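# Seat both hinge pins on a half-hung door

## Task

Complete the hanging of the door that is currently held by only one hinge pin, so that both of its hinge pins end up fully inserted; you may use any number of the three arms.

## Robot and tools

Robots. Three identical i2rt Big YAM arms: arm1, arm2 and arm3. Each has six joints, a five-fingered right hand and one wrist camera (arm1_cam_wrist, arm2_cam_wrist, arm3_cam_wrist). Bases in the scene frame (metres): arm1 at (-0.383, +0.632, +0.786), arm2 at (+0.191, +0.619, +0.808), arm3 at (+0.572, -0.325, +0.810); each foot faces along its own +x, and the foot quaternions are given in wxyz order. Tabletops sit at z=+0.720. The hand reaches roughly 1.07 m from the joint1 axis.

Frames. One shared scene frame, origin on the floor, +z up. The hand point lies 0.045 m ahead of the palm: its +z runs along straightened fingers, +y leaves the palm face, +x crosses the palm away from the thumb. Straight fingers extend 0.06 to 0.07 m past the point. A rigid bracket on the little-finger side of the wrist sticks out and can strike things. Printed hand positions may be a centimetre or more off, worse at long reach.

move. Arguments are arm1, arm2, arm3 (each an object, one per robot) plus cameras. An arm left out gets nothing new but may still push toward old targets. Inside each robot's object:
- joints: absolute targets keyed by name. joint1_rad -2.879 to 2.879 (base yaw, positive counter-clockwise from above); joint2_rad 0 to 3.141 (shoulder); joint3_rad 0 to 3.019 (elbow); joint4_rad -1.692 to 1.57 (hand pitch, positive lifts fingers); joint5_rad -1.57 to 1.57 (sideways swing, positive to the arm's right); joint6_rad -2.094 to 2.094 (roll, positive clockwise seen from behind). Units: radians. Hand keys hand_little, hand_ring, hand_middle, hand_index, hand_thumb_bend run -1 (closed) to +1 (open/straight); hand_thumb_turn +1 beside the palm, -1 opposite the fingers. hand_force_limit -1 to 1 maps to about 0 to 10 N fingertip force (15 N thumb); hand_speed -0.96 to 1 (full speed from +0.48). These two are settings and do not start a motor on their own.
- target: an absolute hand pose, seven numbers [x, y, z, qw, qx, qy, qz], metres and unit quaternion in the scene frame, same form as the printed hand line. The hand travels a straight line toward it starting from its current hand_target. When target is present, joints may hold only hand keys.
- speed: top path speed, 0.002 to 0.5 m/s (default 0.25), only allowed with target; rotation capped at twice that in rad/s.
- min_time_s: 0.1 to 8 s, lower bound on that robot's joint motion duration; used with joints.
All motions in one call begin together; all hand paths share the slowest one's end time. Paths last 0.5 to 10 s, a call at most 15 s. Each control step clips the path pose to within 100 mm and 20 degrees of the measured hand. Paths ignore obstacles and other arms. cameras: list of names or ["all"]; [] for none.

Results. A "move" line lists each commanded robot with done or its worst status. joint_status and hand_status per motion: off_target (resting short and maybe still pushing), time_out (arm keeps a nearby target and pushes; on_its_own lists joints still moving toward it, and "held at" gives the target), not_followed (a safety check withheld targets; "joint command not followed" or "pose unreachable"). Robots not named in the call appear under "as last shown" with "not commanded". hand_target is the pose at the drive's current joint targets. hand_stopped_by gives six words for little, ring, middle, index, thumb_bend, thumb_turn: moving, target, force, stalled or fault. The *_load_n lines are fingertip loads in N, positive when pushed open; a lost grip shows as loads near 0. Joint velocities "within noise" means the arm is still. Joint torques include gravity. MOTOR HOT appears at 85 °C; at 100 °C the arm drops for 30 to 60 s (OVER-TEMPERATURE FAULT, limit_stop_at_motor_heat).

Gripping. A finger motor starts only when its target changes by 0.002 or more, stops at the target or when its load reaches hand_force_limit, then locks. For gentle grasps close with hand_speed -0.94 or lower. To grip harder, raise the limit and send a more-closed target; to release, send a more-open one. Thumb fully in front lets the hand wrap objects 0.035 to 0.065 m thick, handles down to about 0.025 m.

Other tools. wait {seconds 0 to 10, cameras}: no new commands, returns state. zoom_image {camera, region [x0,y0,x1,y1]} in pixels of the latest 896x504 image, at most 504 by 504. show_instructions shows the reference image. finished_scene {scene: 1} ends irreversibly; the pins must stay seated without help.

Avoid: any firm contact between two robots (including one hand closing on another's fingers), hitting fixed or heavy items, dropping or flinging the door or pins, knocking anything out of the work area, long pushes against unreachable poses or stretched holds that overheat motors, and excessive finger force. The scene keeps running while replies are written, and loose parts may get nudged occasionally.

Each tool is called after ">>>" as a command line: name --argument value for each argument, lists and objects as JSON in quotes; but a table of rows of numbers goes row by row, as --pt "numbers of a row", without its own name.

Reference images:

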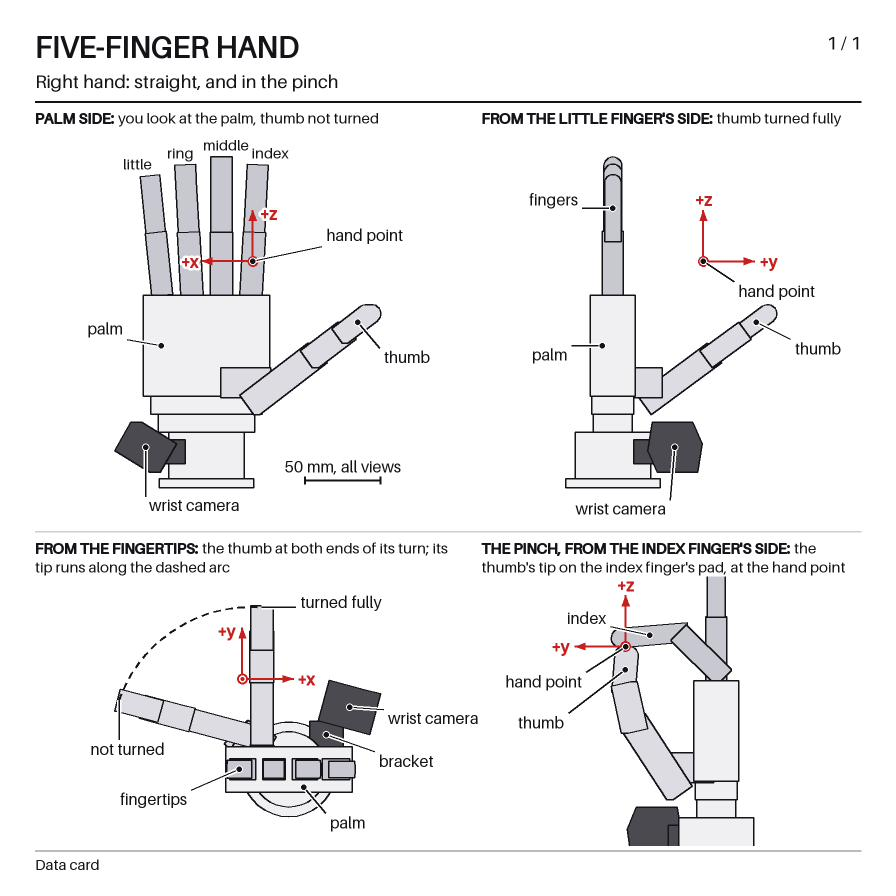

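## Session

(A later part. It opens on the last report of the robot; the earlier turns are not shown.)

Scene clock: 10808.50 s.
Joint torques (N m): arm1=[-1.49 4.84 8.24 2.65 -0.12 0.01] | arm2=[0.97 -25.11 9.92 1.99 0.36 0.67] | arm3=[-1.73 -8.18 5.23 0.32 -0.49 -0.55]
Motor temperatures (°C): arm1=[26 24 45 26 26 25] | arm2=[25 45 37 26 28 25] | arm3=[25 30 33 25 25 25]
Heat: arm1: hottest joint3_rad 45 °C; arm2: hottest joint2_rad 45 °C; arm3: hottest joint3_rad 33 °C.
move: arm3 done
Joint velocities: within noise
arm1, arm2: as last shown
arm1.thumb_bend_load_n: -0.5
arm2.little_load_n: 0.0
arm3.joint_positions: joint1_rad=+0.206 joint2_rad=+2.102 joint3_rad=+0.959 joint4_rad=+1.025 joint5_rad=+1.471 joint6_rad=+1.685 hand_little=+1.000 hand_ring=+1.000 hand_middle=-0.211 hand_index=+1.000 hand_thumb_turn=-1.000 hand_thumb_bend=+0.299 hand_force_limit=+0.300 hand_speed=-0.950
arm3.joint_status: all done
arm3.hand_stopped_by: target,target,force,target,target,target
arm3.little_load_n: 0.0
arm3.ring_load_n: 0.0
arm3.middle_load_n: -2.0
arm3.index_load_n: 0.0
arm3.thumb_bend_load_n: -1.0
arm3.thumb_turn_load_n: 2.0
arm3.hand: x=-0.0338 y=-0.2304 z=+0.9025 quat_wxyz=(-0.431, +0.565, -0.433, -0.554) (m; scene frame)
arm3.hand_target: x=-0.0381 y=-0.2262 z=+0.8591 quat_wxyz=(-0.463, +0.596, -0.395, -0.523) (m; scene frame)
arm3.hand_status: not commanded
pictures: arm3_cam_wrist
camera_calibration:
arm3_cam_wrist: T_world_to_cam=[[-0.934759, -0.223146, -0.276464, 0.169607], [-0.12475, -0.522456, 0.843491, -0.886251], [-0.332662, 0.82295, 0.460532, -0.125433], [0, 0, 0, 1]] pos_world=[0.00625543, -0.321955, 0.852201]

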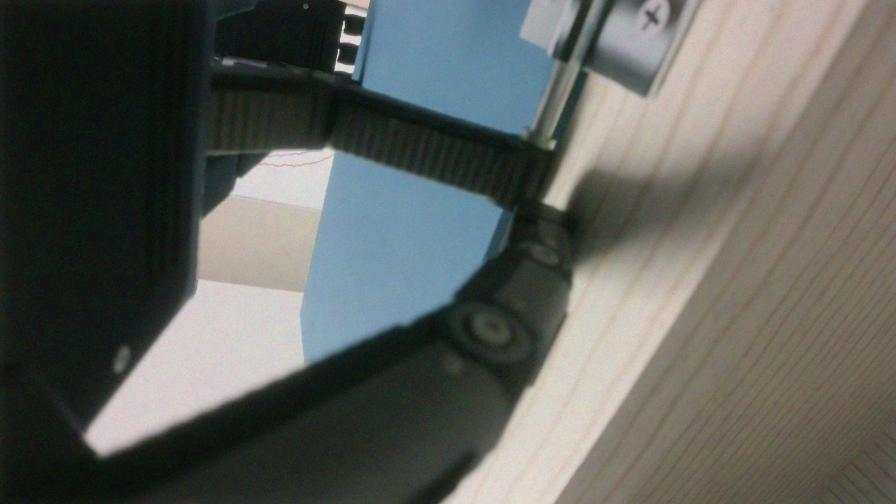

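>>> move --arm3 '{"joints": {"joint2_rad": 2.19}, "min_time_s": 1}' --cameras '[]'

>>> move --arm3 '{"joints": {"joint2_rad": 2.20}, "min_time_s": 1}' --cameras '["arm3_cam_wrist"]'

>>> zoom_image --camera "arm3_cam_wrist" --region '[460, 0, 720, 280]'

Scene clock: 10818.53 s.
Joint torques (N m): arm1=[-1.44 4.89 8.25 2.65 -0.12 0.01] | arm2=[1.03 -25.05 9.91 1.98 0.37 0.68] | arm3=[-1.79 -7.53 5.03 0.12 -0.6 -0.67]
Motor temperatures (°C): arm1=[26 24 45 26 26 25] | arm2=[25 45 37 26 28 25] | arm3=[25 30 32 25 25 25]
Heat: arm1: hottest joint3_rad 45 °C; arm2: hottest joint2_rad 45 °C; arm3: hottest joint3_rad 32 °C.
move: arm3 done
Joint velocities: within noise
arm1, arm2: as last shown
arm1.thumb_bend_load_n: 0.0
arm2.index_load_n: 12.5
arm3.joint_positions: joint1_rad=+0.206 joint2_rad=+2.107 joint3_rad=+0.962 joint4_rad=+1.030 joint5_rad=+1.474 joint6_rad=+1.696 hand_little=+1.000 hand_ring=+1.000 hand_middle=-0.211 hand_index=+1.000 hand_thumb_turn=-1.000 hand_thumb_bend=+0.300 hand_force_limit=+0.300 hand_speed=-0.950
arm3.joint_status: all done
arm3.hand_stopped_by: target,target,force,target,target,target
arm3.little_load_n: 0.0
arm3.ring_load_n: 0.0
arm3.middle_load_n: -2.0
arm3.index_load_n: 0.0
arm3.thumb_bend_load_n: -0.5
arm3.thumb_turn_load_n: 1.0
arm3.hand: x=-0.0334 y=-0.2301 z=+0.9019 quat_wxyz=(-0.428, +0.561, -0.438, -0.557) (m; scene frame)
arm3.hand_target: x=-0.0369 y=-0.2260 z=+0.8507 quat_wxyz=(-0.467, +0.600, -0.392, -0.519) (m; scene frame)
arm3.hand_status: not commanded
pictures: none
No camera images: "cameras" was empty.

Scene clock: 10819.80 s.
Joint torques (N m): arm1=[-1.44 4.84 8.24 2.65 -0.12 0.01] | arm2=[0.97 -25.11 9.91 1.98 0.36 0.68] | arm3=[-1.73 -7.06 4.88 -0.02 -0.67 -0.75]
Motor temperatures (°C): arm1=[26 24 45 26 26 25] | arm2=[25 46 37 26 28 25] | arm3=[25 30 32 25 25 25]
Heat: arm1: hottest joint3_rad 45 °C; arm2: hottest joint2_rad 46 °C; arm3: hottest joint3_rad 32 °C.
move: arm3 done
Joint velocities: within noise
arm1, arm2: as last shown
arm1.index_load_n: -0.5
arm2.thumb_bend_load_n: 14.0
arm3.joint_positions: joint1_rad=+0.206 joint2_rad=+2.111 joint3_rad=+0.963 joint4_rad=+1.033 joint5_rad=+1.476 joint6_rad=+1.704 hand_little=+1.000 hand_ring=+1.000 hand_middle=-0.211 hand_index=+1.000 hand_thumb_turn=-1.000 hand_thumb_bend=+0.300 hand_force_limit=+0.300 hand_speed=-0.950
arm3.joint_status: all done
arm3.hand_stopped_by: target,target,force,target,target,target
arm3.little_load_n: 0.0
arm3.ring_load_n: 0.0
arm3.middle_load_n: -2.0
arm3.index_load_n: 0.0
arm3.thumb_bend_load_n: -0.5
arm3.thumb_turn_load_n: 1.0
arm3.hand: x=-0.0332 y=-0.2299 z=+0.9015 quat_wxyz=(-0.426, +0.559, -0.441, -0.559) (m; scene frame)
arm3.hand_target: x=-0.0359 y=-0.2258 z=+0.8451 quat_wxyz=(-0.469, +0.602, -0.389, -0.516) (m; scene frame)
arm3.hand_status: not commanded
pictures: arm3_cam_wrist
camera_calibration:
arm3_cam_wrist: T_world_to_cam=[[-0.942017, -0.219618, -0.253715, 0.150072], [-0.107905, -0.517676, 0.848745, -0.888153], [-0.317742, 0.82691, 0.463962, -0.126941], [0, 0, 0, 1]] pos_world=[0.00519966, -0.321848, 0.850787]

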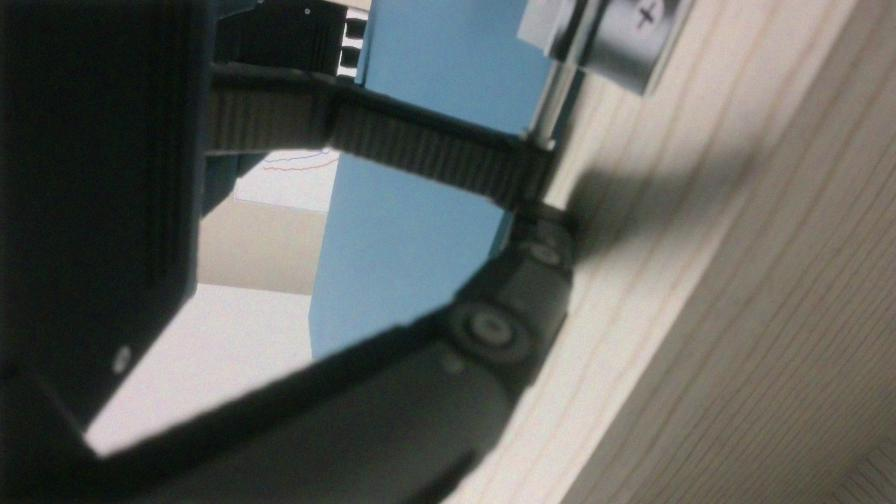

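Scaled by 1.800.

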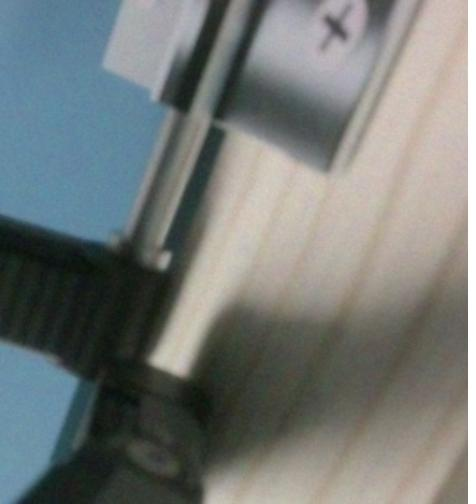

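>>> move --arm3 '{"joints": {"joint2_rad": 2.17}, "min_time_s": 0.5}' --arm2 '{"target": [-0.062, -0.017, 1.044, -0.0123, -0.7070, -0.0123, 0.7070], "speed": 0.06}' --cameras '[]'

>>> move --arm3 '{"joints": {"joint2_rad": 2.18}, "min_time_s": 0.5}' --arm2 '{"joints": {"joint2_rad": 1.85}, "min_time_s": 1}' --cameras '["arm3_cam_wrist", "arm2_cam_wrist"]'

Scene clock: 10833.37 s.
Joint torques (N m): arm1=[-1.44 4.84 8.25 2.65 -0.12 0.01] | arm2=[0.67 -25.7 10.02 2.04 0.28 0.67] | arm3=[-1.73 -9.29 4.88 -0.02 -0.67 -0.76]
Motor temperatures (°C): arm1=[26 24 45 26 26 25] | arm2=[25 46 37 26 28 25] | arm3=[25 30 32 25 26 25]
Heat: arm1: hottest joint3_rad 45 °C; arm2: hottest joint2_rad 46 °C; arm3: hottest joint3_rad 32 °C.
move: arm2 off_target; arm3 done
Joint velocities: within noise
arm1: as last shown
arm1.ring_load_n: 0.5
arm1.index_load_n: 0.0
arm2.joint_positions: joint1_rad=+0.030 joint2_rad=+2.028 joint3_rad=+1.108 joint4_rad=+0.864 joint5_rad=+1.423 joint6_rad=+1.403 hand_little=+1.000 hand_ring=+1.000 hand_middle=-0.150 hand_index=-0.158 hand_thumb_turn=-1.000 hand_thumb_bend=+0.386 hand_force_limit=+1.000 hand_speed=-0.930
arm2.joint_status: not commanded
arm2.hand_stopped_by: target,target,force,force,force,target
arm2.little_load_n: 0.0
arm2.ring_load_n: 0.0
arm2.middle_load_n: 8.5
arm2.index_load_n: 12.5
arm2.thumb_bend_load_n: 14.5
arm2.thumb_turn_load_n: -3.5
arm2.hand: x=-0.0619 y=-0.0079 z=+0.9481 quat_wxyz=(+0.065, -0.708, -0.096, +0.696) (m; scene frame)
arm2.hand_target: x=-0.0621 y=-0.0115 z=+1.0403 quat_wxyz=(-0.012, -0.706, -0.013, +0.708) (m; scene frame)
arm2.hand_status: off_target (0.096 m and 13.1 deg from the pose sent, 0.097 m and 12.6 deg at the start)
arm3.joint_positions: joint1_rad=+0.206 joint2_rad=+2.111 joint3_rad=+0.963 joint4_rad=+1.033 joint5_rad=+1.476 joint6_rad=+1.704 hand_little=+1.000 hand_ring=+1.000 hand_middle=-0.211 hand_index=+1.000 hand_thumb_turn=-1.000 hand_thumb_bend=+0.300 hand_force_limit=+0.300 hand_speed=-0.950
arm3.joint_status: all done
arm3.hand_stopped_by: target,target,force,target,target,target
arm3.little_load_n: 0.0
arm3.ring_load_n: 0.0
arm3.middle_load_n: -2.0
arm3.index_load_n: 0.0
arm3.thumb_bend_load_n: -0.5
arm3.thumb_turn_load_n: 1.0
arm3.hand: x=-0.0332 y=-0.2299 z=+0.9015 quat_wxyz=(-0.426, +0.559, -0.441, -0.559) (m; scene frame)
arm3.hand_target: x=-0.0384 y=-0.2262 z=+0.8620 quat_wxyz=(-0.462, +0.595, -0.397, -0.524) (m; scene frame)
arm3.hand_status: not commanded
pictures: none
No camera images: "cameras" was empty.

Scene clock: 10836.13 s.
Joint torques (N m): arm1=[-1.49 4.84 8.24 2.66 -0.12 0.01] | arm2=[0.67 -30.33 10.52 3.11 0.7 1.01] | arm3=[-1.79 -8.53 4.86 -0.01 -0.61 -0.73]
Motor temperatures (°C): arm1=[26 24 45 26 26 25] | arm2=[25 46 37 26 28 25] | arm3=[25 30 32 25 26 25]
Heat: arm1: hottest joint3_rad 45 °C; arm2: hottest joint2_rad 46 °C; arm3: hottest joint3_rad 32 °C.
move: arm2 time_out; arm3 done
Joint velocities: within noise
arm1.joint_positions: joint1_rad=+0.341 joint2_rad=+0.633 joint3_rad=+1.483 joint4_rad=-1.120 joint5_rad=+0.125 joint6_rad=-1.102 hand_little=+1.000 hand_ring=+1.000 hand_middle=+1.000 hand_index=+1.000 hand_thumb_turn=+1.000 hand_thumb_bend=+1.000 hand_force_limit=+0.000 hand_speed=-0.800
arm1.joint_status: not commanded
arm1.hand_stopped_by: target,target,target,target,target,target
arm1.little_load_n: 0.0
arm1.ring_load_n: 0.0
arm1.middle_load_n: 0.0
arm1.index_load_n: 0.0
arm1.thumb_bend_load_n: 0.0
arm1.thumb_turn_load_n: 0.0
arm1.hand: x=-0.3319 y=+0.3842 z=+1.3607 quat_wxyz=(+0.238, +0.532, -0.590, +0.559) (m; scene frame)
arm1.hand_target: x=-0.3302 y=+0.3853 z=+1.3736 quat_wxyz=(+0.239, +0.526, -0.580, +0.574) (m; scene frame)
arm1.hand_status: not commanded
arm2.joint_positions: joint1_rad=+0.030 joint2_rad=+2.008 joint3_rad=+1.104 joint4_rad=+0.840 joint5_rad=+1.411 joint6_rad=+1.372 hand_little=+1.000 hand_ring=+1.000 hand_middle=-0.150 hand_index=-0.158 hand_thumb_turn=-1.000 hand_thumb_bend=+0.386 hand_force_limit=+1.000 hand_speed=-0.930
arm2.joint_status: joint2_rad time_out (moved -0.020 of -0.178)
arm2.hand_stopped_by: target,target,force,force,force,target
arm2.little_load_n: 0.0
arm2.ring_load_n: 0.0
arm2.middle_load_n: 6.0
arm2.index_load_n: 10.5
arm2.thumb_bend_load_n: 16.5
arm2.thumb_turn_load_n: -4.0
arm2.on_its_own: joint2_rad reads +2.008 and still pushes toward +1.850 since a time_out; joint6_rad reads +1.372 and still pushes toward +1.456 since a time_out
arm2.hand: x=-0.0609 y=-0.0091 z=+0.9526 quat_wxyz=(+0.075, -0.706, -0.114, +0.695) (m; scene frame)
arm2.hand_target: x=-0.0617 y=-0.0020 z=+1.0870 quat_wxyz=(-0.038, -0.702, +0.014, +0.711) (m; scene frame)
arm2.hand_status: not commanded
arm3.joint_positions: joint1_rad=+0.206 joint2_rad=+2.111 joint3_rad=+0.963 joint4_rad=+1.033 joint5_rad=+1.475 joint6_rad=+1.703 hand_little=+1.000 hand_ring=+1.000 hand_middle=-0.211 hand_index=+1.000 hand_thumb_turn=-1.000 hand_thumb_bend=+0.299 hand_force_limit=+0.300 hand_speed=-0.950
arm3.joint_status: all done
arm3.hand_stopped_by: target,target,force,target,target,target
arm3.little_load_n: 0.0
arm3.ring_load_n: 0.0
arm3.middle_load_n: -1.5
arm3.index_load_n: 0.0
arm3.thumb_bend_load_n: -2.5
arm3.thumb_turn_load_n: 2.0
arm3.hand: x=-0.0335 y=-0.2301 z=+0.9014 quat_wxyz=(-0.426, +0.559, -0.440, -0.559) (m; scene frame)
arm3.hand_target: x=-0.0376 y=-0.2261 z=+0.8563 quat_wxyz=(-0.465, +0.597, -0.394, -0.521) (m; scene frame)
arm3.hand_status: not commanded
pictures: arm2_cam_wrist, arm3_cam_wrist
camera_calibration:
arm2_cam_wrist: T_world_to_cam=[[0.0489461, -0.845876, -0.531128, 0.501167], [0.523369, -0.431195, 0.734953, -0.675435], [-0.850699, -0.313949, 0.421601, -0.342884], [0, 0, 0, 1]] pos_world=[0.0372808, 0.0250326, 0.907157]
arm3_cam_wrist: T_world_to_cam=[[-0.941203, -0.220981, -0.255546, 0.151042], [-0.108703, -0.518099, 0.848385, -0.887958], [-0.319876, 0.826281, 0.463615, -0.126742], [0, 0, 0, 1]] pos_world=[0.00509546, -0.321948, 0.850688]

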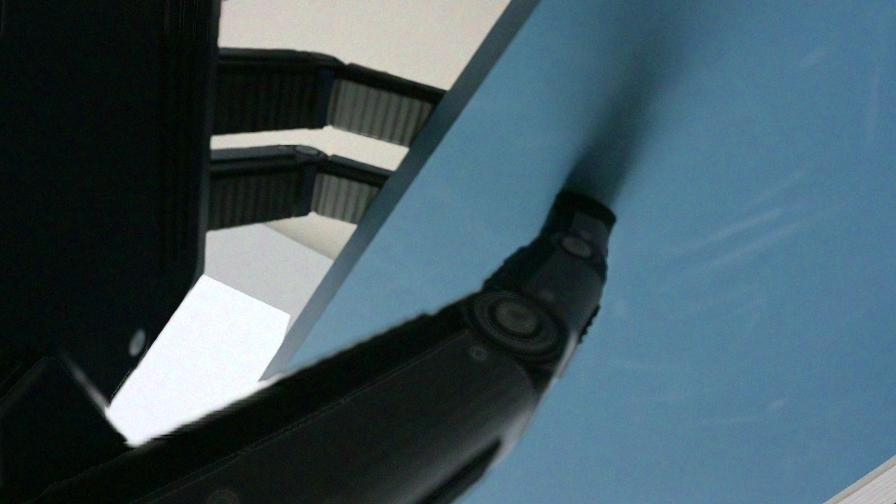

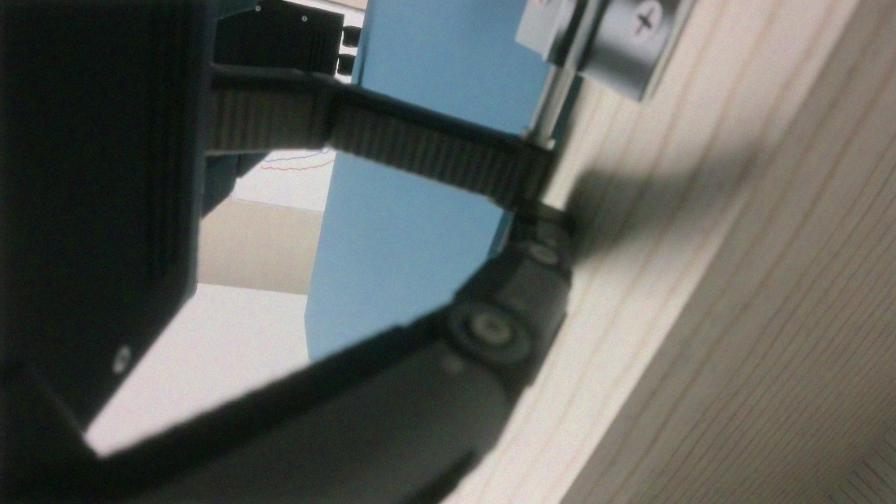

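>>> move --arm2 '{"joints": {"joint2_rad": 1.89}, "min_time_s": 0.5}' --cameras '[]'

>>> move --arm2 '{"joints": {"joint2_rad": 1.92}, "min_time_s": 0.5}' --cameras '[]'

>>> move --arm2 '{"joints": {"joint2_rad": 1.95}, "min_time_s": 0.5}' --cameras '["arm3_cam_wrist"]'

Scene clock: 10845.23 s.
Joint torques (N m): arm1=[-1.44 4.84 8.24 2.65 -0.13 0.01] | arm2=[0.67 -26.87 10.51 3.14 0.7 1.01] | arm3=[-1.79 -8.53 4.88 -0.02 -0.61 -0.74]
Motor temperatures (°C): arm1=[26 24 45 26 26 25] | arm2=[25 46 38 27 28 25] | arm3=[25 30 32 25 26 25]
Heat: arm1: hottest joint3_rad 45 °C; arm2: hottest joint2_rad 46 °C; arm3: hottest joint3_rad 32 °C.
move: arm2 done
Joint velocities: within noise
arm1, arm3: as last shown
arm2.joint_positions: joint1_rad=+0.030 joint2_rad=+2.008 joint3_rad=+1.104 joint4_rad=+0.840 joint5_rad=+1.411 joint6_rad=+1.372 hand_little=+1.000 hand_ring=+1.000 hand_middle=-0.150 hand_index=-0.158 hand_thumb_turn=-1.000 hand_thumb_bend=+0.386 hand_force_limit=+1.000 hand_speed=-0.930
arm2.joint_status: all done
arm2.hand_stopped_by: target,target,force,force,force,target
arm2.little_load_n: 0.0
arm2.ring_load_n: 0.0
arm2.middle_load_n: 6.0
arm2.index_load_n: 11.0
arm2.thumb_bend_load_n: 16.5
arm2.thumb_turn_load_n: -4.0
arm2.on_its_own: joint6_rad reads +1.372 and still pushes toward +1.456 since a time_out
arm2.hand: x=-0.0609 y=-0.0091 z=+0.9526 quat_wxyz=(+0.075, -0.706, -0.114, +0.695) (m; scene frame)
arm2.hand_target: x=-0.0620 y=-0.0076 z=+1.0620 quat_wxyz=(-0.024, -0.704, +0.000, +0.710) (m; scene frame)
arm2.hand_status: not commanded
arm3.middle_load_n: -2.0
arm3.index_load_n: -0.5
pictures: none
No camera images: "cameras" was empty.

Scene clock: 10846.00 s.
Joint torques (N m): arm1=[-1.49 4.89 8.27 2.66 -0.12 0] | arm2=[0.67 -24.47 10.52 3.14 0.66 1.01] | arm3=[-1.79 -8.53 4.86 -0.02 -0.61 -0.74]
Motor temperatures (°C): arm1=[26 24 45 26 26 25] | arm2=[25 46 38 27 28 25] | arm3=[25 30 32 25 26 26]
Heat: arm1: hottest joint3_rad 45 °C; arm2: hottest joint2_rad 46 °C; arm3: hottest joint3_rad 32 °C.
move: arm2 done
Joint velocities: within noise
arm1, arm3: as last shown
arm2.joint_positions: joint1_rad=+0.030 joint2_rad=+2.010 joint3_rad=+1.104 joint4_rad=+0.840 joint5_rad=+1.412 joint6_rad=+1.372 hand_little=+1.000 hand_ring=+1.000 hand_middle=-0.150 hand_index=-0.158 hand_thumb_turn=-1.000 hand_thumb_bend=+0.386 hand_force_limit=+1.000 hand_speed=-0.930
arm2.joint_status: all done
arm2.hand_stopped_by: target,target,force,force,force,target
arm2.little_load_n: 0.0
arm2.ring_load_n: 0.0
arm2.middle_load_n: 6.5
arm2.index_load_n: 10.5
arm2.thumb_bend_load_n: 16.5
arm2.thumb_turn_load_n: -3.5
arm2.on_its_own: joint6_rad reads +1.372 and still pushes toward +1.456 since a time_out
arm2.hand: x=-0.0610 y=-0.0090 z=+0.9512 quat_wxyz=(+0.076, -0.706, -0.114, +0.695) (m; scene frame)
arm2.hand_target: x=-0.0621 y=-0.0110 z=+1.0432 quat_wxyz=(-0.014, -0.705, -0.011, +0.709) (m; scene frame)
arm2.hand_status: not commanded
arm3.middle_load_n: -1.5
arm3.index_load_n: 0.0
pictures: none
No camera images: "cameras" was empty.

Scene clock: 10846.77 s.
Joint torques (N m): arm1=[-1.38 4.84 8.25 2.66 -0.12 0.01] | arm2=[0.62 -22.24 10.52 3.14 0.58 0.9] | arm3=[-1.79 -8.53 4.86 -0.02 -0.61 -0.74]
Motor temperatures (°C): arm1=[26 24 45 26 26 25] | arm2=[25 45 38 27 28 25] | arm3=[25 30 32 25 26 26]
Heat: arm1: hottest joint3_rad 45 °C; arm2: hottest joint2_rad 45 °C; arm3: hottest joint3_rad 32 °C.
move: arm2 done
Joint velocities: within noise
arm1, arm3: as last shown
arm2.joint_positions: joint1_rad=+0.030 joint2_rad=+2.014 joint3_rad=+1.104 joint4_rad=+0.840 joint5_rad=+1.414 joint6_rad=+1.382 hand_little=+1.000 hand_ring=+1.000 hand_middle=-0.150 hand_index=-0.158 hand_thumb_turn=-1.000 hand_thumb_bend=+0.386 hand_force_limit=+1.000 hand_speed=-0.930
arm2.joint_status: all done
arm2.hand_stopped_by: target,target,force,force,force,target
arm2.little_load_n: 0.0
arm2.ring_load_n: 0.0
arm2.middle_load_n: 7.0
arm2.index_load_n: 11.5
arm2.thumb_bend_load_n: 15.5
arm2.thumb_turn_load_n: -4.0
arm2.on_its_own: joint6_rad reads +1.382 and still pushes toward +1.456 since a time_out
arm2.hand: x=-0.0611 y=-0.0085 z=+0.9492 quat_wxyz=(+0.075, -0.707, -0.112, +0.694) (m; scene frame)
arm2.hand_target: x=-0.0622 y=-0.0140 z=+1.0243 quat_wxyz=(-0.003, -0.707, -0.022, +0.707) (m; scene frame)
arm2.hand_status: not commanded
arm3.middle_load_n: -2.0
pictures: arm3_cam_wrist
camera_calibration:
arm3_cam_wrist: T_world_to_cam=[[-0.941203, -0.220981, -0.255546, 0.151042], [-0.108703, -0.518099, 0.848385, -0.887958], [-0.319876, 0.826281, 0.463615, -0.126742], [0, 0, 0, 1]] pos_world=[0.00509546, -0.321948, 0.850688]

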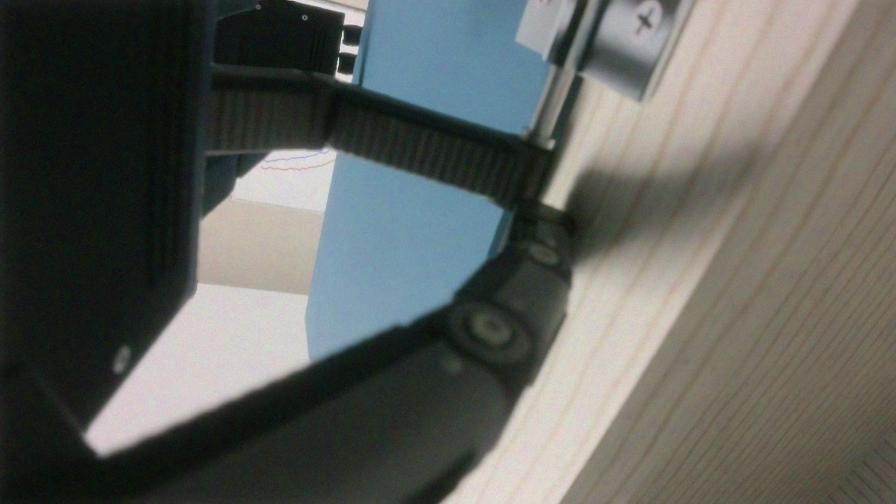

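>>> move --arm3 '{"joints": {"hand_thumb_bend": 0.12, "hand_speed": -0.8}}' --arm2 '{"joints": {"joint2_rad": 1.90}, "min_time_s": 1}' --cameras '["arm3_cam_wrist"]'

Scene clock: 10883.93 s.
Joint torques (N m): arm1=[-1.44 4.84 8.25 2.65 -0.12 0.01] | arm2=[0.56 -26.46 10.52 3.12 0.59 0.9] | arm3=[-1.79 -8.53 4.88 -0.01 -0.57 -0.69]
Motor temperatures (°C): arm1=[26 24 45 26 26 25] | arm2=[25 45 39 27 28 25] | arm3=[25 30 32 25 26 26]
Heat: arm1: hottest joint3_rad 45 °C; arm2: hottest joint2_rad 45 °C; arm3: hottest joint3_rad 32 °C.
move: arm2 done; arm3 done
Joint velocities: within noise
arm1: as last shown
arm1.index_load_n: -0.5
arm2.joint_positions: joint1_rad=+0.030 joint2_rad=+2.013 joint3_rad=+1.104 joint4_rad=+0.840 joint5_rad=+1.414 joint6_rad=+1.382 hand_little=+1.000 hand_ring=+1.000 hand_middle=-0.150 hand_index=-0.158 hand_thumb_turn=-1.000 hand_thumb_bend=+0.386 hand_force_limit=+1.000 hand_speed=-0.930
arm2.joint_status: all done
arm2.hand_stopped_by: target,target,force,force,force,target
arm2.little_load_n: 0.0
arm2.ring_load_n: 0.0
arm2.middle_load_n: 7.0
arm2.index_load_n: 11.5
arm2.thumb_bend_load_n: 15.5
arm2.thumb_turn_load_n: -4.0
arm2.on_its_own: joint6_rad reads +1.382 and still pushes toward +1.456 since a time_out
arm2.hand: x=-0.0611 y=-0.0085 z=+0.9497 quat_wxyz=(+0.075, -0.707, -0.111, +0.695) (m; scene frame)
arm2.hand_target: x=-0.0620 y=-0.0088 z=+1.0558 quat_wxyz=(-0.021, -0.705, -0.004, +0.709) (m; scene frame)
arm2.hand_status: not commanded
arm3.joint_positions: joint1_rad=+0.206 joint2_rad=+2.111 joint3_rad=+0.963 joint4_rad=+1.033 joint5_rad=+1.473 joint6_rad=+1.698 hand_little=+1.000 hand_ring=+1.000 hand_middle=-0.211 hand_index=+1.000 hand_thumb_turn=-1.000 hand_thumb_bend=+0.120 hand_force_limit=+0.300 hand_speed=-0.800
arm3.joint_status: all done
arm3.hand_stopped_by: target,target,force,target,target,target
arm3.little_load_n: 0.0
arm3.ring_load_n: 0.0
arm3.middle_load_n: -1.5
arm3.index_load_n: 0.0
arm3.thumb_bend_load_n: 0.0
arm3.thumb_turn_load_n: 0.0
arm3.hand: x=-0.0338 y=-0.2302 z=+0.9011 quat_wxyz=(-0.427, +0.561, -0.438, -0.558) (m; scene frame)
arm3.hand_target: x=-0.0376 y=-0.2261 z=+0.8563 quat_wxyz=(-0.465, +0.597, -0.394, -0.521) (m; scene frame)
arm3.hand_status: not commanded
pictures: arm3_cam_wrist
camera_calibration:
arm3_cam_wrist: T_world_to_cam=[[-0.939898, -0.221786, -0.259619, 0.154159], [-0.111612, -0.519012, 0.847449, -0.887327], [-0.322698, 0.825492, 0.463064, -0.126341], [0, 0, 0, 1]] pos_world=[0.00508749, -0.322049, 0.850491]

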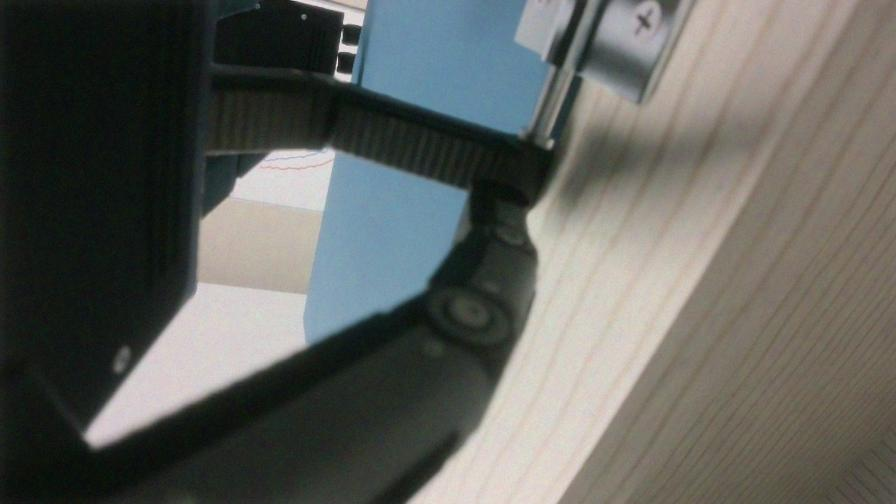

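>>> move --arm3 '{"joints": {"joint1_rad": 0.203}, "min_time_s": 0.6}' --cameras '[]'

>>> move --arm3 '{"joints": {"joint1_rad": 0.209}, "min_time_s": 0.6}' --cameras '[]'

>>> move --arm3 '{"joints": {"joint1_rad": 0.215}, "min_time_s": 0.6}' --cameras '["arm3_cam_wrist"]'

Scene clock: 10901.17 s.
Joint torques (N m): arm1=[-1.44 4.95 8.27 2.65 -0.12 0.01] | arm2=[0.62 -26.46 10.52 3.15 0.59 0.9] | arm3=[-1.2 -8.53 4.88 -0.01 -0.57 -0.69]
Motor temperatures (°C): arm1=[26 24 45 26 26 25] | arm2=[25 46 39 27 29 25] | arm3=[25 30 31 25 26 26]
Heat: arm1: hottest joint3_rad 45 °C; arm2: hottest joint2_rad 46 °C; arm3: hottest joint3_rad 31 °C.
move: arm3 done
Joint velocities: within noise
arm1, arm2: as last shown
arm1.index_load_n: 0.0
arm2.thumb_bend_load_n: 16.0
arm2.thumb_turn_load_n: -4.5
arm2.on_its_own: joint6_rad reads +1.382 and still pushes toward +1.456 since a time_out
arm3.joint_positions: joint1_rad=+0.206 joint2_rad=+2.111 joint3_rad=+0.963 joint4_rad=+1.033 joint5_rad=+1.473 joint6_rad=+1.698 hand_little=+1.000 hand_ring=+1.000 hand_middle=-0.211 hand_index=+1.000 hand_thumb_turn=-1.000 hand_thumb_bend=+0.120 hand_force_limit=+0.300 hand_speed=-0.800
arm3.joint_status: all done
arm3.hand_stopped_by: target,target,force,target,target,target
arm3.little_load_n: 0.0
arm3.ring_load_n: 0.0
arm3.middle_load_n: -1.5
arm3.index_load_n: 0.0
arm3.thumb_bend_load_n: 0.0
arm3.thumb_turn_load_n: 0.0
arm3.hand: x=-0.0338 y=-0.2302 z=+0.9011 quat_wxyz=(-0.427, +0.561, -0.438, -0.558) (m; scene frame)
arm3.hand_target: x=-0.0384 y=-0.2306 z=+0.8563 quat_wxyz=(-0.463, +0.599, -0.392, -0.523) (m; scene frame)
arm3.hand_status: not commanded
pictures: none
No camera images: "cameras" was empty.

Scene clock: 10902.07 s.
Joint torques (N m): arm1=[-1.44 4.84 8.27 2.66 -0.12 0.01] | arm2=[0.62 -26.46 10.51 3.12 0.59 0.9] | arm3=[-0.79 -8.53 4.88 -0.03 -0.57 -0.69]
Motor temperatures (°C): arm1=[26 24 45 26 26 25] | arm2=[25 46 39 27 29 25] | arm3=[25 30 31 25 26 26]
Heat: arm1: hottest joint3_rad 45 °C; arm2: hottest joint2_rad 46 °C; arm3: hottest joint3_rad 31 °C.
move: arm3 done
Joint velocities: within noise
arm1, arm2: as last shown
arm2.index_load_n: 11.0
arm2.thumb_bend_load_n: 15.5
arm2.thumb_turn_load_n: -4.0
arm2.on_its_own: joint6_rad reads +1.382 and still pushes toward +1.456 since a time_out
arm3.joint_positions: joint1_rad=+0.206 joint2_rad=+2.111 joint3_rad=+0.963 joint4_rad=+1.033 joint5_rad=+1.473 joint6_rad=+1.698 hand_little=+1.000 hand_ring=+1.000 hand_middle=-0.211 hand_index=+1.000 hand_thumb_turn=-1.000 hand_thumb_bend=+0.120 hand_force_limit=+0.300 hand_speed=-0.800
arm3.joint_status: all done
arm3.hand_stopped_by: target,target,force,target,target,target
arm3.little_load_n: 0.0
arm3.ring_load_n: 0.0
arm3.middle_load_n: -1.5
arm3.index_load_n: 0.0
arm3.thumb_bend_load_n: 0.0
arm3.thumb_turn_load_n: 0.0
arm3.hand: x=-0.0338 y=-0.2302 z=+0.9011 quat_wxyz=(-0.427, +0.561, -0.438, -0.558) (m; scene frame)
arm3.hand_target: x=-0.0389 y=-0.2343 z=+0.8563 quat_wxyz=(-0.461, +0.600, -0.390, -0.524) (m; scene frame)
arm3.hand_status: not commanded
pictures: none
No camera images: "cameras" was empty.

Scene clock: 10902.93 s.
Joint torques (N m): arm1=[-1.38 4.89 8.24 2.65 -0.12 0.01] | arm2=[0.67 -26.46 10.51 3.15 0.59 0.9] | arm3=[-0.26 -8.53 4.86 -0.02 -0.57 -0.69]
Motor temperatures (°C): arm1=[26 24 45 26 26 25] | arm2=[25 46 39 27 29 25] | arm3=[25 30 31 25 26 26]
Heat: arm1: hottest joint3_rad 45 °C; arm2: hottest joint2_rad 46 °C; arm3: hottest joint3_rad 31 °C.
move: arm3 done
Joint velocities: within noise
arm1, arm2: as last shown
arm2.index_load_n: 11.5
arm2.thumb_turn_load_n: -4.5
arm2.on_its_own: joint6_rad reads +1.382 and still pushes toward +1.456 since a time_out
arm3.joint_positions: joint1_rad=+0.206 joint2_rad=+2.111 joint3_rad=+0.963 joint4_rad=+1.033 joint5_rad=+1.473 joint6_rad=+1.698 hand_little=+1.000 hand_ring=+1.000 hand_middle=-0.211 hand_index=+1.000 hand_thumb_turn=-1.000 hand_thumb_bend=+0.120 hand_force_limit=+0.300 hand_speed=-0.800
arm3.joint_status: all done
arm3.hand_stopped_by: target,target,force,target,target,target
arm3.little_load_n: 0.0
arm3.ring_load_n: 0.0
arm3.middle_load_n: -1.5
arm3.index_load_n: 0.0
arm3.thumb_bend_load_n: 0.0
arm3.thumb_turn_load_n: 0.0
arm3.hand: x=-0.0338 y=-0.2302 z=+0.9011 quat_wxyz=(-0.427, +0.561, -0.438, -0.558) (m; scene frame)
arm3.hand_target: x=-0.0395 y=-0.2380 z=+0.8563 quat_wxyz=(-0.460, +0.601, -0.388, -0.526) (m; scene frame)
arm3.hand_status: not commanded
pictures: arm3_cam_wrist
camera_calibration:
arm3_cam_wrist: T_world_to_cam=[[-0.939898, -0.221786, -0.259619, 0.154159], [-0.111612, -0.519012, 0.847449, -0.887327], [-0.322698, 0.825492, 0.463064, -0.126341], [0, 0, 0, 1]] pos_world=[0.00508749, -0.322049, 0.850491]

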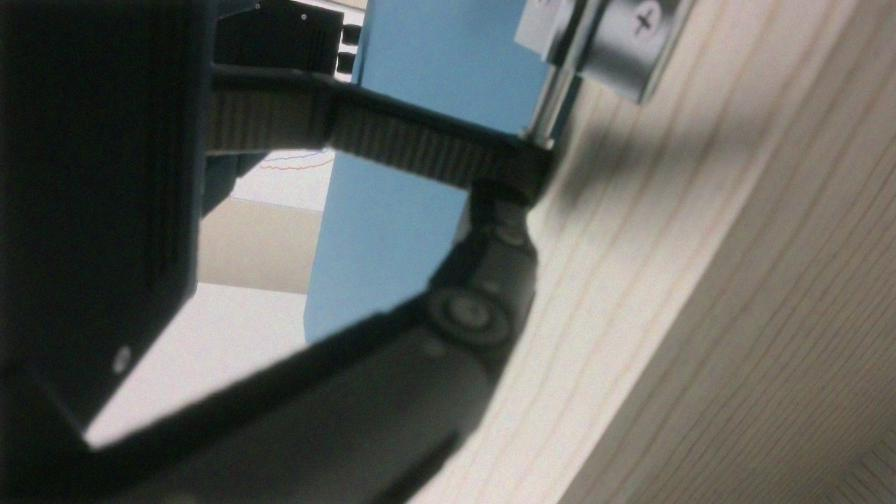

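>>> move --arm3 '{"joints": {"joint1_rad": 0.203, "joint2_rad": 2.09}, "min_time_s": 0.8}' --cameras '[]'

>>> move --arm3 '{"joints": {"joint2_rad": 2.07}, "min_time_s": 0.8}' --cameras '["arm3_cam_wrist"]'

>>> zoom_image --camera "arm3_cam_wrist" --region '[460, 0, 720, 280]'

Scene clock: 10926.33 s.
Joint torques (N m): arm1=[-1.44 4.84 8.27 2.65 -0.13 0] | arm2=[0.62 -26.52 10.52 3.12 0.58 0.9] | arm3=[-1.2 -14.15 4.96 0.28 -0.23 -0.22]
Motor temperatures (°C): arm1=[26 24 45 26 26 25] | arm2=[25 47 39 27 29 25] | arm3=[25 30 31 25 26 26]
Heat: arm1: hottest joint3_rad 45 °C; arm2: hottest joint2_rad 47 °C; arm3: hottest joint3_rad 31 °C.
move: arm3 done
Joint velocities: within noise
arm1.joint_positions: joint1_rad=+0.341 joint2_rad=+0.633 joint3_rad=+1.483 joint4_rad=-1.120 joint5_rad=+0.125 joint6_rad=-1.102 hand_little=+1.000 hand_ring=+1.000 hand_middle=+1.000 hand_index=+1.000 hand_thumb_turn=+1.000 hand_thumb_bend=+1.000 hand_force_limit=+0.000 hand_speed=-0.800
arm1.joint_status: not commanded
arm1.hand_stopped_by: target,target,target,target,target,target
arm1.little_load_n: 0.0
arm1.ring_load_n: 0.0
arm1.middle_load_n: 0.0
arm1.index_load_n: 0.0
arm1.thumb_bend_load_n: 0.0
arm1.thumb_turn_load_n: 0.0
arm1.hand: x=-0.3319 y=+0.3842 z=+1.3607 quat_wxyz=(+0.238, +0.532, -0.590, +0.559) (m; scene frame)
arm1.hand_target: x=-0.3302 y=+0.3853 z=+1.3736 quat_wxyz=(+0.239, +0.526, -0.580, +0.574) (m; scene frame)
arm1.hand_status: not commanded
arm2: as last shown
arm2.index_load_n: 11.0
arm2.thumb_turn_load_n: -4.0
arm2.on_its_own: joint6_rad reads +1.382 and still pushes toward +1.456 since a time_out
arm3.joint_positions: joint1_rad=+0.206 joint2_rad=+2.097 joint3_rad=+0.963 joint4_rad=+1.025 joint5_rad=+1.464 joint6_rad=+1.655 hand_little=+1.000 hand_ring=+1.000 hand_middle=-0.211 hand_index=+1.000 hand_thumb_turn=-1.000 hand_thumb_bend=+0.120 hand_force_limit=+0.300 hand_speed=-0.800
arm3.joint_status: all done
arm3.hand_stopped_by: target,target,force,target,target,target
arm3.little_load_n: 0.0
arm3.ring_load_n: 0.0
arm3.middle_load_n: -0.5
arm3.index_load_n: 0.0
arm3.thumb_bend_load_n: 0.0
arm3.thumb_turn_load_n: 0.0
arm3.hand: x=-0.0373 y=-0.2317 z=+0.9046 quat_wxyz=(-0.435, +0.571, -0.425, -0.552) (m; scene frame)
arm3.hand_target: x=-0.0436 y=-0.2314 z=+0.9076 quat_wxyz=(-0.441, +0.578, -0.416, -0.546) (m; scene frame)
arm3.hand_status: not commanded
pictures: none
No camera images: "cameras" was empty.

Scene clock: 10927.43 s.
Joint torques (N m): arm1=[-1.49 4.89 8.25 2.63 -0.12 0.01] | arm2=[0.62 -26.52 10.5 3.14 0.59 0.9] | arm3=[-1.14 -15.21 4.97 0.51 -0.23 -0.09]
Motor temperatures (°C): arm1=[26 24 45 26 26 25] | arm2=[25 47 39 27 29 25] | arm3=[25 30 31 25 26 26]
Heat: arm1: hottest joint3_rad 45 °C; arm2: hottest joint2_rad 47 °C; arm3: hottest joint3_rad 31 °C.
move: arm3 done
Joint velocities: within noise
arm1, arm2: as last shown
arm2.middle_load_n: 6.5
arm2.on_its_own: joint6_rad reads +1.382 and still pushes toward +1.456 since a time_out
arm3.joint_positions: joint1_rad=+0.206 joint2_rad=+2.092 joint3_rad=+0.963 joint4_rad=+1.019 joint5_rad=+1.464 joint6_rad=+1.641 hand_little=+1.000 hand_ring=+1.000 hand_middle=-0.211 hand_index=+1.000 hand_thumb_turn=-1.000 hand_thumb_bend=+0.120 hand_force_limit=+0.300 hand_speed=-0.800
arm3.joint_status: all done
arm3.hand_stopped_by: target,target,force,target,target,target
arm3.little_load_n: 0.0
arm3.ring_load_n: 0.0
arm3.middle_load_n: 0.0
arm3.index_load_n: 0.0
arm3.thumb_bend_load_n: 0.0
arm3.thumb_turn_load_n: 0.0
arm3.hand: x=-0.0380 y=-0.2318 z=+0.9055 quat_wxyz=(-0.439, +0.574, -0.421, -0.548) (m; scene frame)
arm3.hand_target: x=-0.0441 y=-0.2314 z=+0.9190 quat_wxyz=(-0.436, +0.574, -0.421, -0.551) (m; scene frame)
arm3.hand_status: not commanded
pictures: arm3_cam_wrist
camera_calibration:
arm3_cam_wrist: T_world_to_cam=[[-0.922948, -0.22727, -0.310668, 0.196709], [-0.149874, -0.531223, 0.83387, -0.884326], [-0.354548, 0.81618, 0.45623, -0.125585], [0, 0, 0, 1]] pos_world=[0.00448885, -0.322568, 0.85582]

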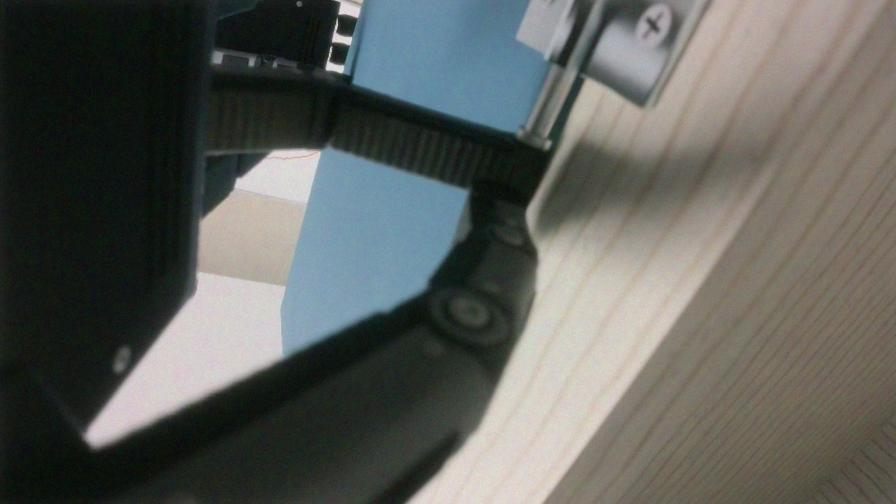

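Scaled by 1.800.

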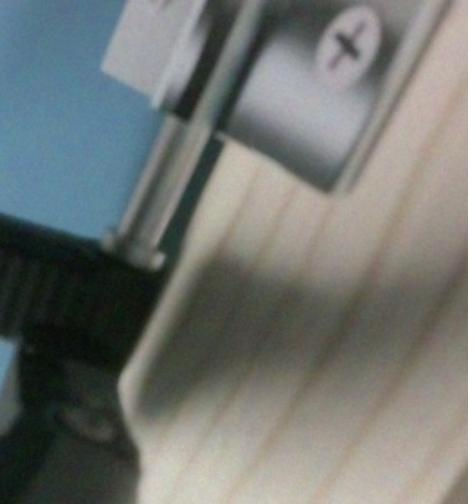

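>>> move --arm2 '{"joints": {"joint2_rad": 1.94}, "min_time_s": 1}' --cameras '[]'

>>> move --arm2 '{"joints": {"joint2_rad": 1.92}, "min_time_s": 1}' --cameras '[]'

>>> move --arm2 '{"joints": {"joint2_rad": 1.90}, "min_time_s": 1}' --cameras '[]'

>>> move --arm2 '{"joints": {"joint2_rad": 1.88}, "min_time_s": 1}' --cameras '["arm3_cam_wrist"]'

>>> zoom_image --camera "arm3_cam_wrist" --region '[460, 0, 720, 280]'

Scene clock: 10941.97 s.
Joint torques (N m): arm1=[-1.38 4.89 8.24 2.66 -0.13 0.01] | arm2=[0.73 -23.06 10.51 3.12 0.59 0.9] | arm3=[-1.2 -15.15 4.97 0.53 -0.23 -0.08]
Motor temperatures (°C): arm1=[26 24 45 26 26 25] | arm2=[25 48 39 27 29 25] | arm3=[25 31 31 25 26 26]
Heat: arm1: hottest joint3_rad 45 °C; arm2: hottest joint2_rad 48 °C; arm3: hottest joint2_rad 31 °C.
move: arm2 done
Joint velocities: within noise
arm1, arm3: as last shown
arm1.little_load_n: -0.5
arm2.joint_positions: joint1_rad=+0.030 joint2_rad=+2.013 joint3_rad=+1.104 joint4_rad=+0.840 joint5_rad=+1.414 joint6_rad=+1.382 hand_little=+1.000 hand_ring=+1.000 hand_middle=-0.150 hand_index=-0.158 hand_thumb_turn=-1.000 hand_thumb_bend=+0.386 hand_force_limit=+1.000 hand_speed=-0.930
arm2.joint_status: all done
arm2.hand_stopped_by: target,target,force,force,force,target
arm2.little_load_n: 0.0
arm2.ring_load_n: 0.0
arm2.middle_load_n: 7.0
arm2.index_load_n: 11.5
arm2.thumb_bend_load_n: 15.5
arm2.thumb_turn_load_n: -4.0
arm2.on_its_own: joint6_rad reads +1.382 and still pushes toward +1.456 since a time_out
arm2.hand: x=-0.0611 y=-0.0085 z=+0.9497 quat_wxyz=(+0.075, -0.707, -0.111, +0.695) (m; scene frame)
arm2.hand_target: x=-0.0622 y=-0.0131 z=+1.0306 quat_wxyz=(-0.007, -0.706, -0.018, +0.708) (m; scene frame)
arm2.hand_status: not commanded
arm3.thumb_turn_load_n: -0.5
pictures: none
No camera images: "cameras" was empty.

Scene clock: 10943.27 s.
Joint torques (N m): arm1=[-1.44 4.89 8.25 2.63 -0.12 0.01] | arm2=[0.73 -24.76 10.51 3.14 0.59 0.9] | arm3=[-1.2 -15.15 4.97 0.53 -0.23 -0.08]
Motor temperatures (°C): arm1=[26 24 45 26 26 25] | arm2=[25 48 39 27 29 25] | arm3=[25 31 31 25 26 25]
Heat: arm1: hottest joint3_rad 45 °C; arm2: hottest joint2_rad 48 °C; arm3: hottest joint2_rad 31 °C.
move: arm2 done
Joint velocities: within noise
arm1, arm3: as last shown
arm1.little_load_n: 0.0
arm2.joint_positions: joint1_rad=+0.030 joint2_rad=+2.013 joint3_rad=+1.104 joint4_rad=+0.840 joint5_rad=+1.414 joint6_rad=+1.382 hand_little=+1.000 hand_ring=+1.000 hand_middle=-0.150 hand_index=-0.158 hand_thumb_turn=-1.000 hand_thumb_bend=+0.386 hand_force_limit=+1.000 hand_speed=-0.930
arm2.joint_status: all done
arm2.hand_stopped_by: target,target,force,force,force,target
arm2.little_load_n: 0.0
arm2.ring_load_n: 0.0
arm2.middle_load_n: 7.0
arm2.index_load_n: 11.5
arm2.thumb_bend_load_n: 15.5
arm2.thumb_turn_load_n: -4.5
arm2.on_its_own: joint6_rad reads +1.382 and still pushes toward +1.456 since a time_out
arm2.hand: x=-0.0611 y=-0.0085 z=+0.9497 quat_wxyz=(+0.075, -0.707, -0.111, +0.695) (m; scene frame)
arm2.hand_target: x=-0.0621 y=-0.0111 z=+1.0432 quat_wxyz=(-0.014, -0.705, -0.011, +0.709) (m; scene frame)
arm2.hand_status: not commanded
pictures: none
No camera images: "cameras" was empty.

Scene clock: 10944.57 s.
Joint torques (N m): arm1=[-1.44 4.89 8.25 2.67 -0.12 0.01] | arm2=[0.56 -26.34 10.51 3.12 0.58 0.9] | arm3=[-1.2 -15.21 4.97 0.53 -0.23 -0.08]
Motor temperatures (°C): arm1=[26 24 45 26 26 25] | arm2=[25 48 39 27 29 25] | arm3=[25 31 31 25 26 25]
Heat: arm1: hottest joint3_rad 45 °C; arm2: hottest joint2_rad 48 °C; arm3: hottest joint2_rad 31 °C.
move: arm2 done
Joint velocities: within noise
arm1, arm3: as last shown
arm2.joint_positions: joint1_rad=+0.030 joint2_rad=+2.013 joint3_rad=+1.104 joint4_rad=+0.840 joint5_rad=+1.414 joint6_rad=+1.382 hand_little=+1.000 hand_ring=+1.000 hand_middle=-0.150 hand_index=-0.158 hand_thumb_turn=-1.000 hand_thumb_bend=+0.386 hand_force_limit=+1.000 hand_speed=-0.930
arm2.joint_status: all done
arm2.hand_stopped_by: target,target,force,force,force,target
arm2.little_load_n: 0.0
arm2.ring_load_n: 0.0
arm2.middle_load_n: 7.0
arm2.index_load_n: 11.0
arm2.thumb_bend_load_n: 16.0
arm2.thumb_turn_load_n: -4.0
arm2.on_its_own: joint6_rad reads +1.382 and still pushes toward +1.456 since a time_out
arm2.hand: x=-0.0611 y=-0.0085 z=+0.9497 quat_wxyz=(+0.075, -0.707, -0.111, +0.695) (m; scene frame)
arm2.hand_target: x=-0.0620 y=-0.0088 z=+1.0557 quat_wxyz=(-0.021, -0.705, -0.004, +0.709) (m; scene frame)
arm2.hand_status: not commanded
arm3.index_load_n: 0.5
pictures: none
No camera images: "cameras" was empty.

Scene clock: 10945.83 s.
Joint torques (N m): arm1=[-1.49 4.84 8.27 2.65 -0.12 0.01] | arm2=[0.67 -28.04 10.51 3.17 0.63 0.91] | arm3=[-1.2 -15.15 4.97 0.53 -0.23 -0.08]
Motor temperatures (°C): arm1=[26 24 45 26 26 25] | arm2=[25 48 39 27 29 25] | arm3=[25 31 31 25 26 25]
Heat: arm1: hottest joint3_rad 45 °C; arm2: hottest joint2_rad 48 °C; arm3: hottest joint2_rad 31 °C.
move: arm2 done
Joint velocities: within noise
arm1, arm3: as last shown
arm2.joint_positions: joint1_rad=+0.030 joint2_rad=+2.011 joint3_rad=+1.104 joint4_rad=+0.840 joint5_rad=+1.414 joint6_rad=+1.382 hand_little=+1.000 hand_ring=+1.000 hand_middle=-0.150 hand_index=-0.158 hand_thumb_turn=-1.000 hand_thumb_bend=+0.386 hand_force_limit=+1.000 hand_speed=-0.930
arm2.joint_status: all done
arm2.hand_stopped_by: target,target,force,force,force,target
arm2.little_load_n: 0.0
arm2.ring_load_n: 0.0
arm2.middle_load_n: 6.5
arm2.index_load_n: 11.0
arm2.thumb_bend_load_n: 16.0
arm2.thumb_turn_load_n: -4.5
arm2.on_its_own: joint6_rad reads +1.382 and still pushes toward +1.456 since a time_out
arm2.hand: x=-0.0611 y=-0.0086 z=+0.9509 quat_wxyz=(+0.074, -0.707, -0.111, +0.695) (m; scene frame)
arm2.hand_target: x=-0.0619 y=-0.0062 z=+1.0682 quat_wxyz=(-0.028, -0.704, +0.003, +0.710) (m; scene frame)
arm2.hand_status: not commanded
arm3.index_load_n: 0.0
arm3.thumb_turn_load_n: 0.0
pictures: arm3_cam_wrist
camera_calibration:
arm3_cam_wrist: T_world_to_cam=[[-0.922948, -0.22727, -0.310668, 0.196709], [-0.149874, -0.531223, 0.83387, -0.884326], [-0.354548, 0.81618, 0.45623, -0.125585], [0, 0, 0, 1]] pos_world=[0.00448885, -0.322568, 0.85582]

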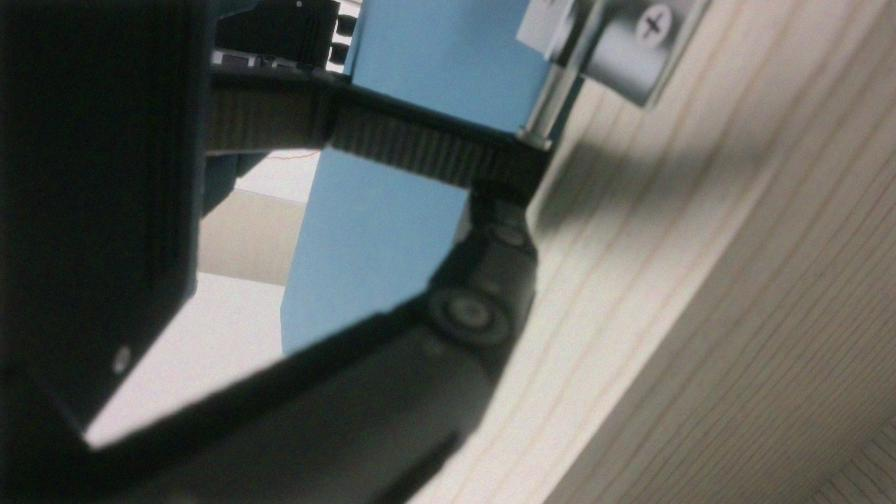

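Scaled by 1.800.

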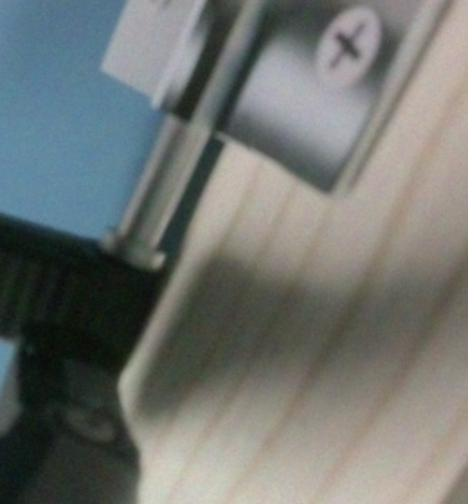

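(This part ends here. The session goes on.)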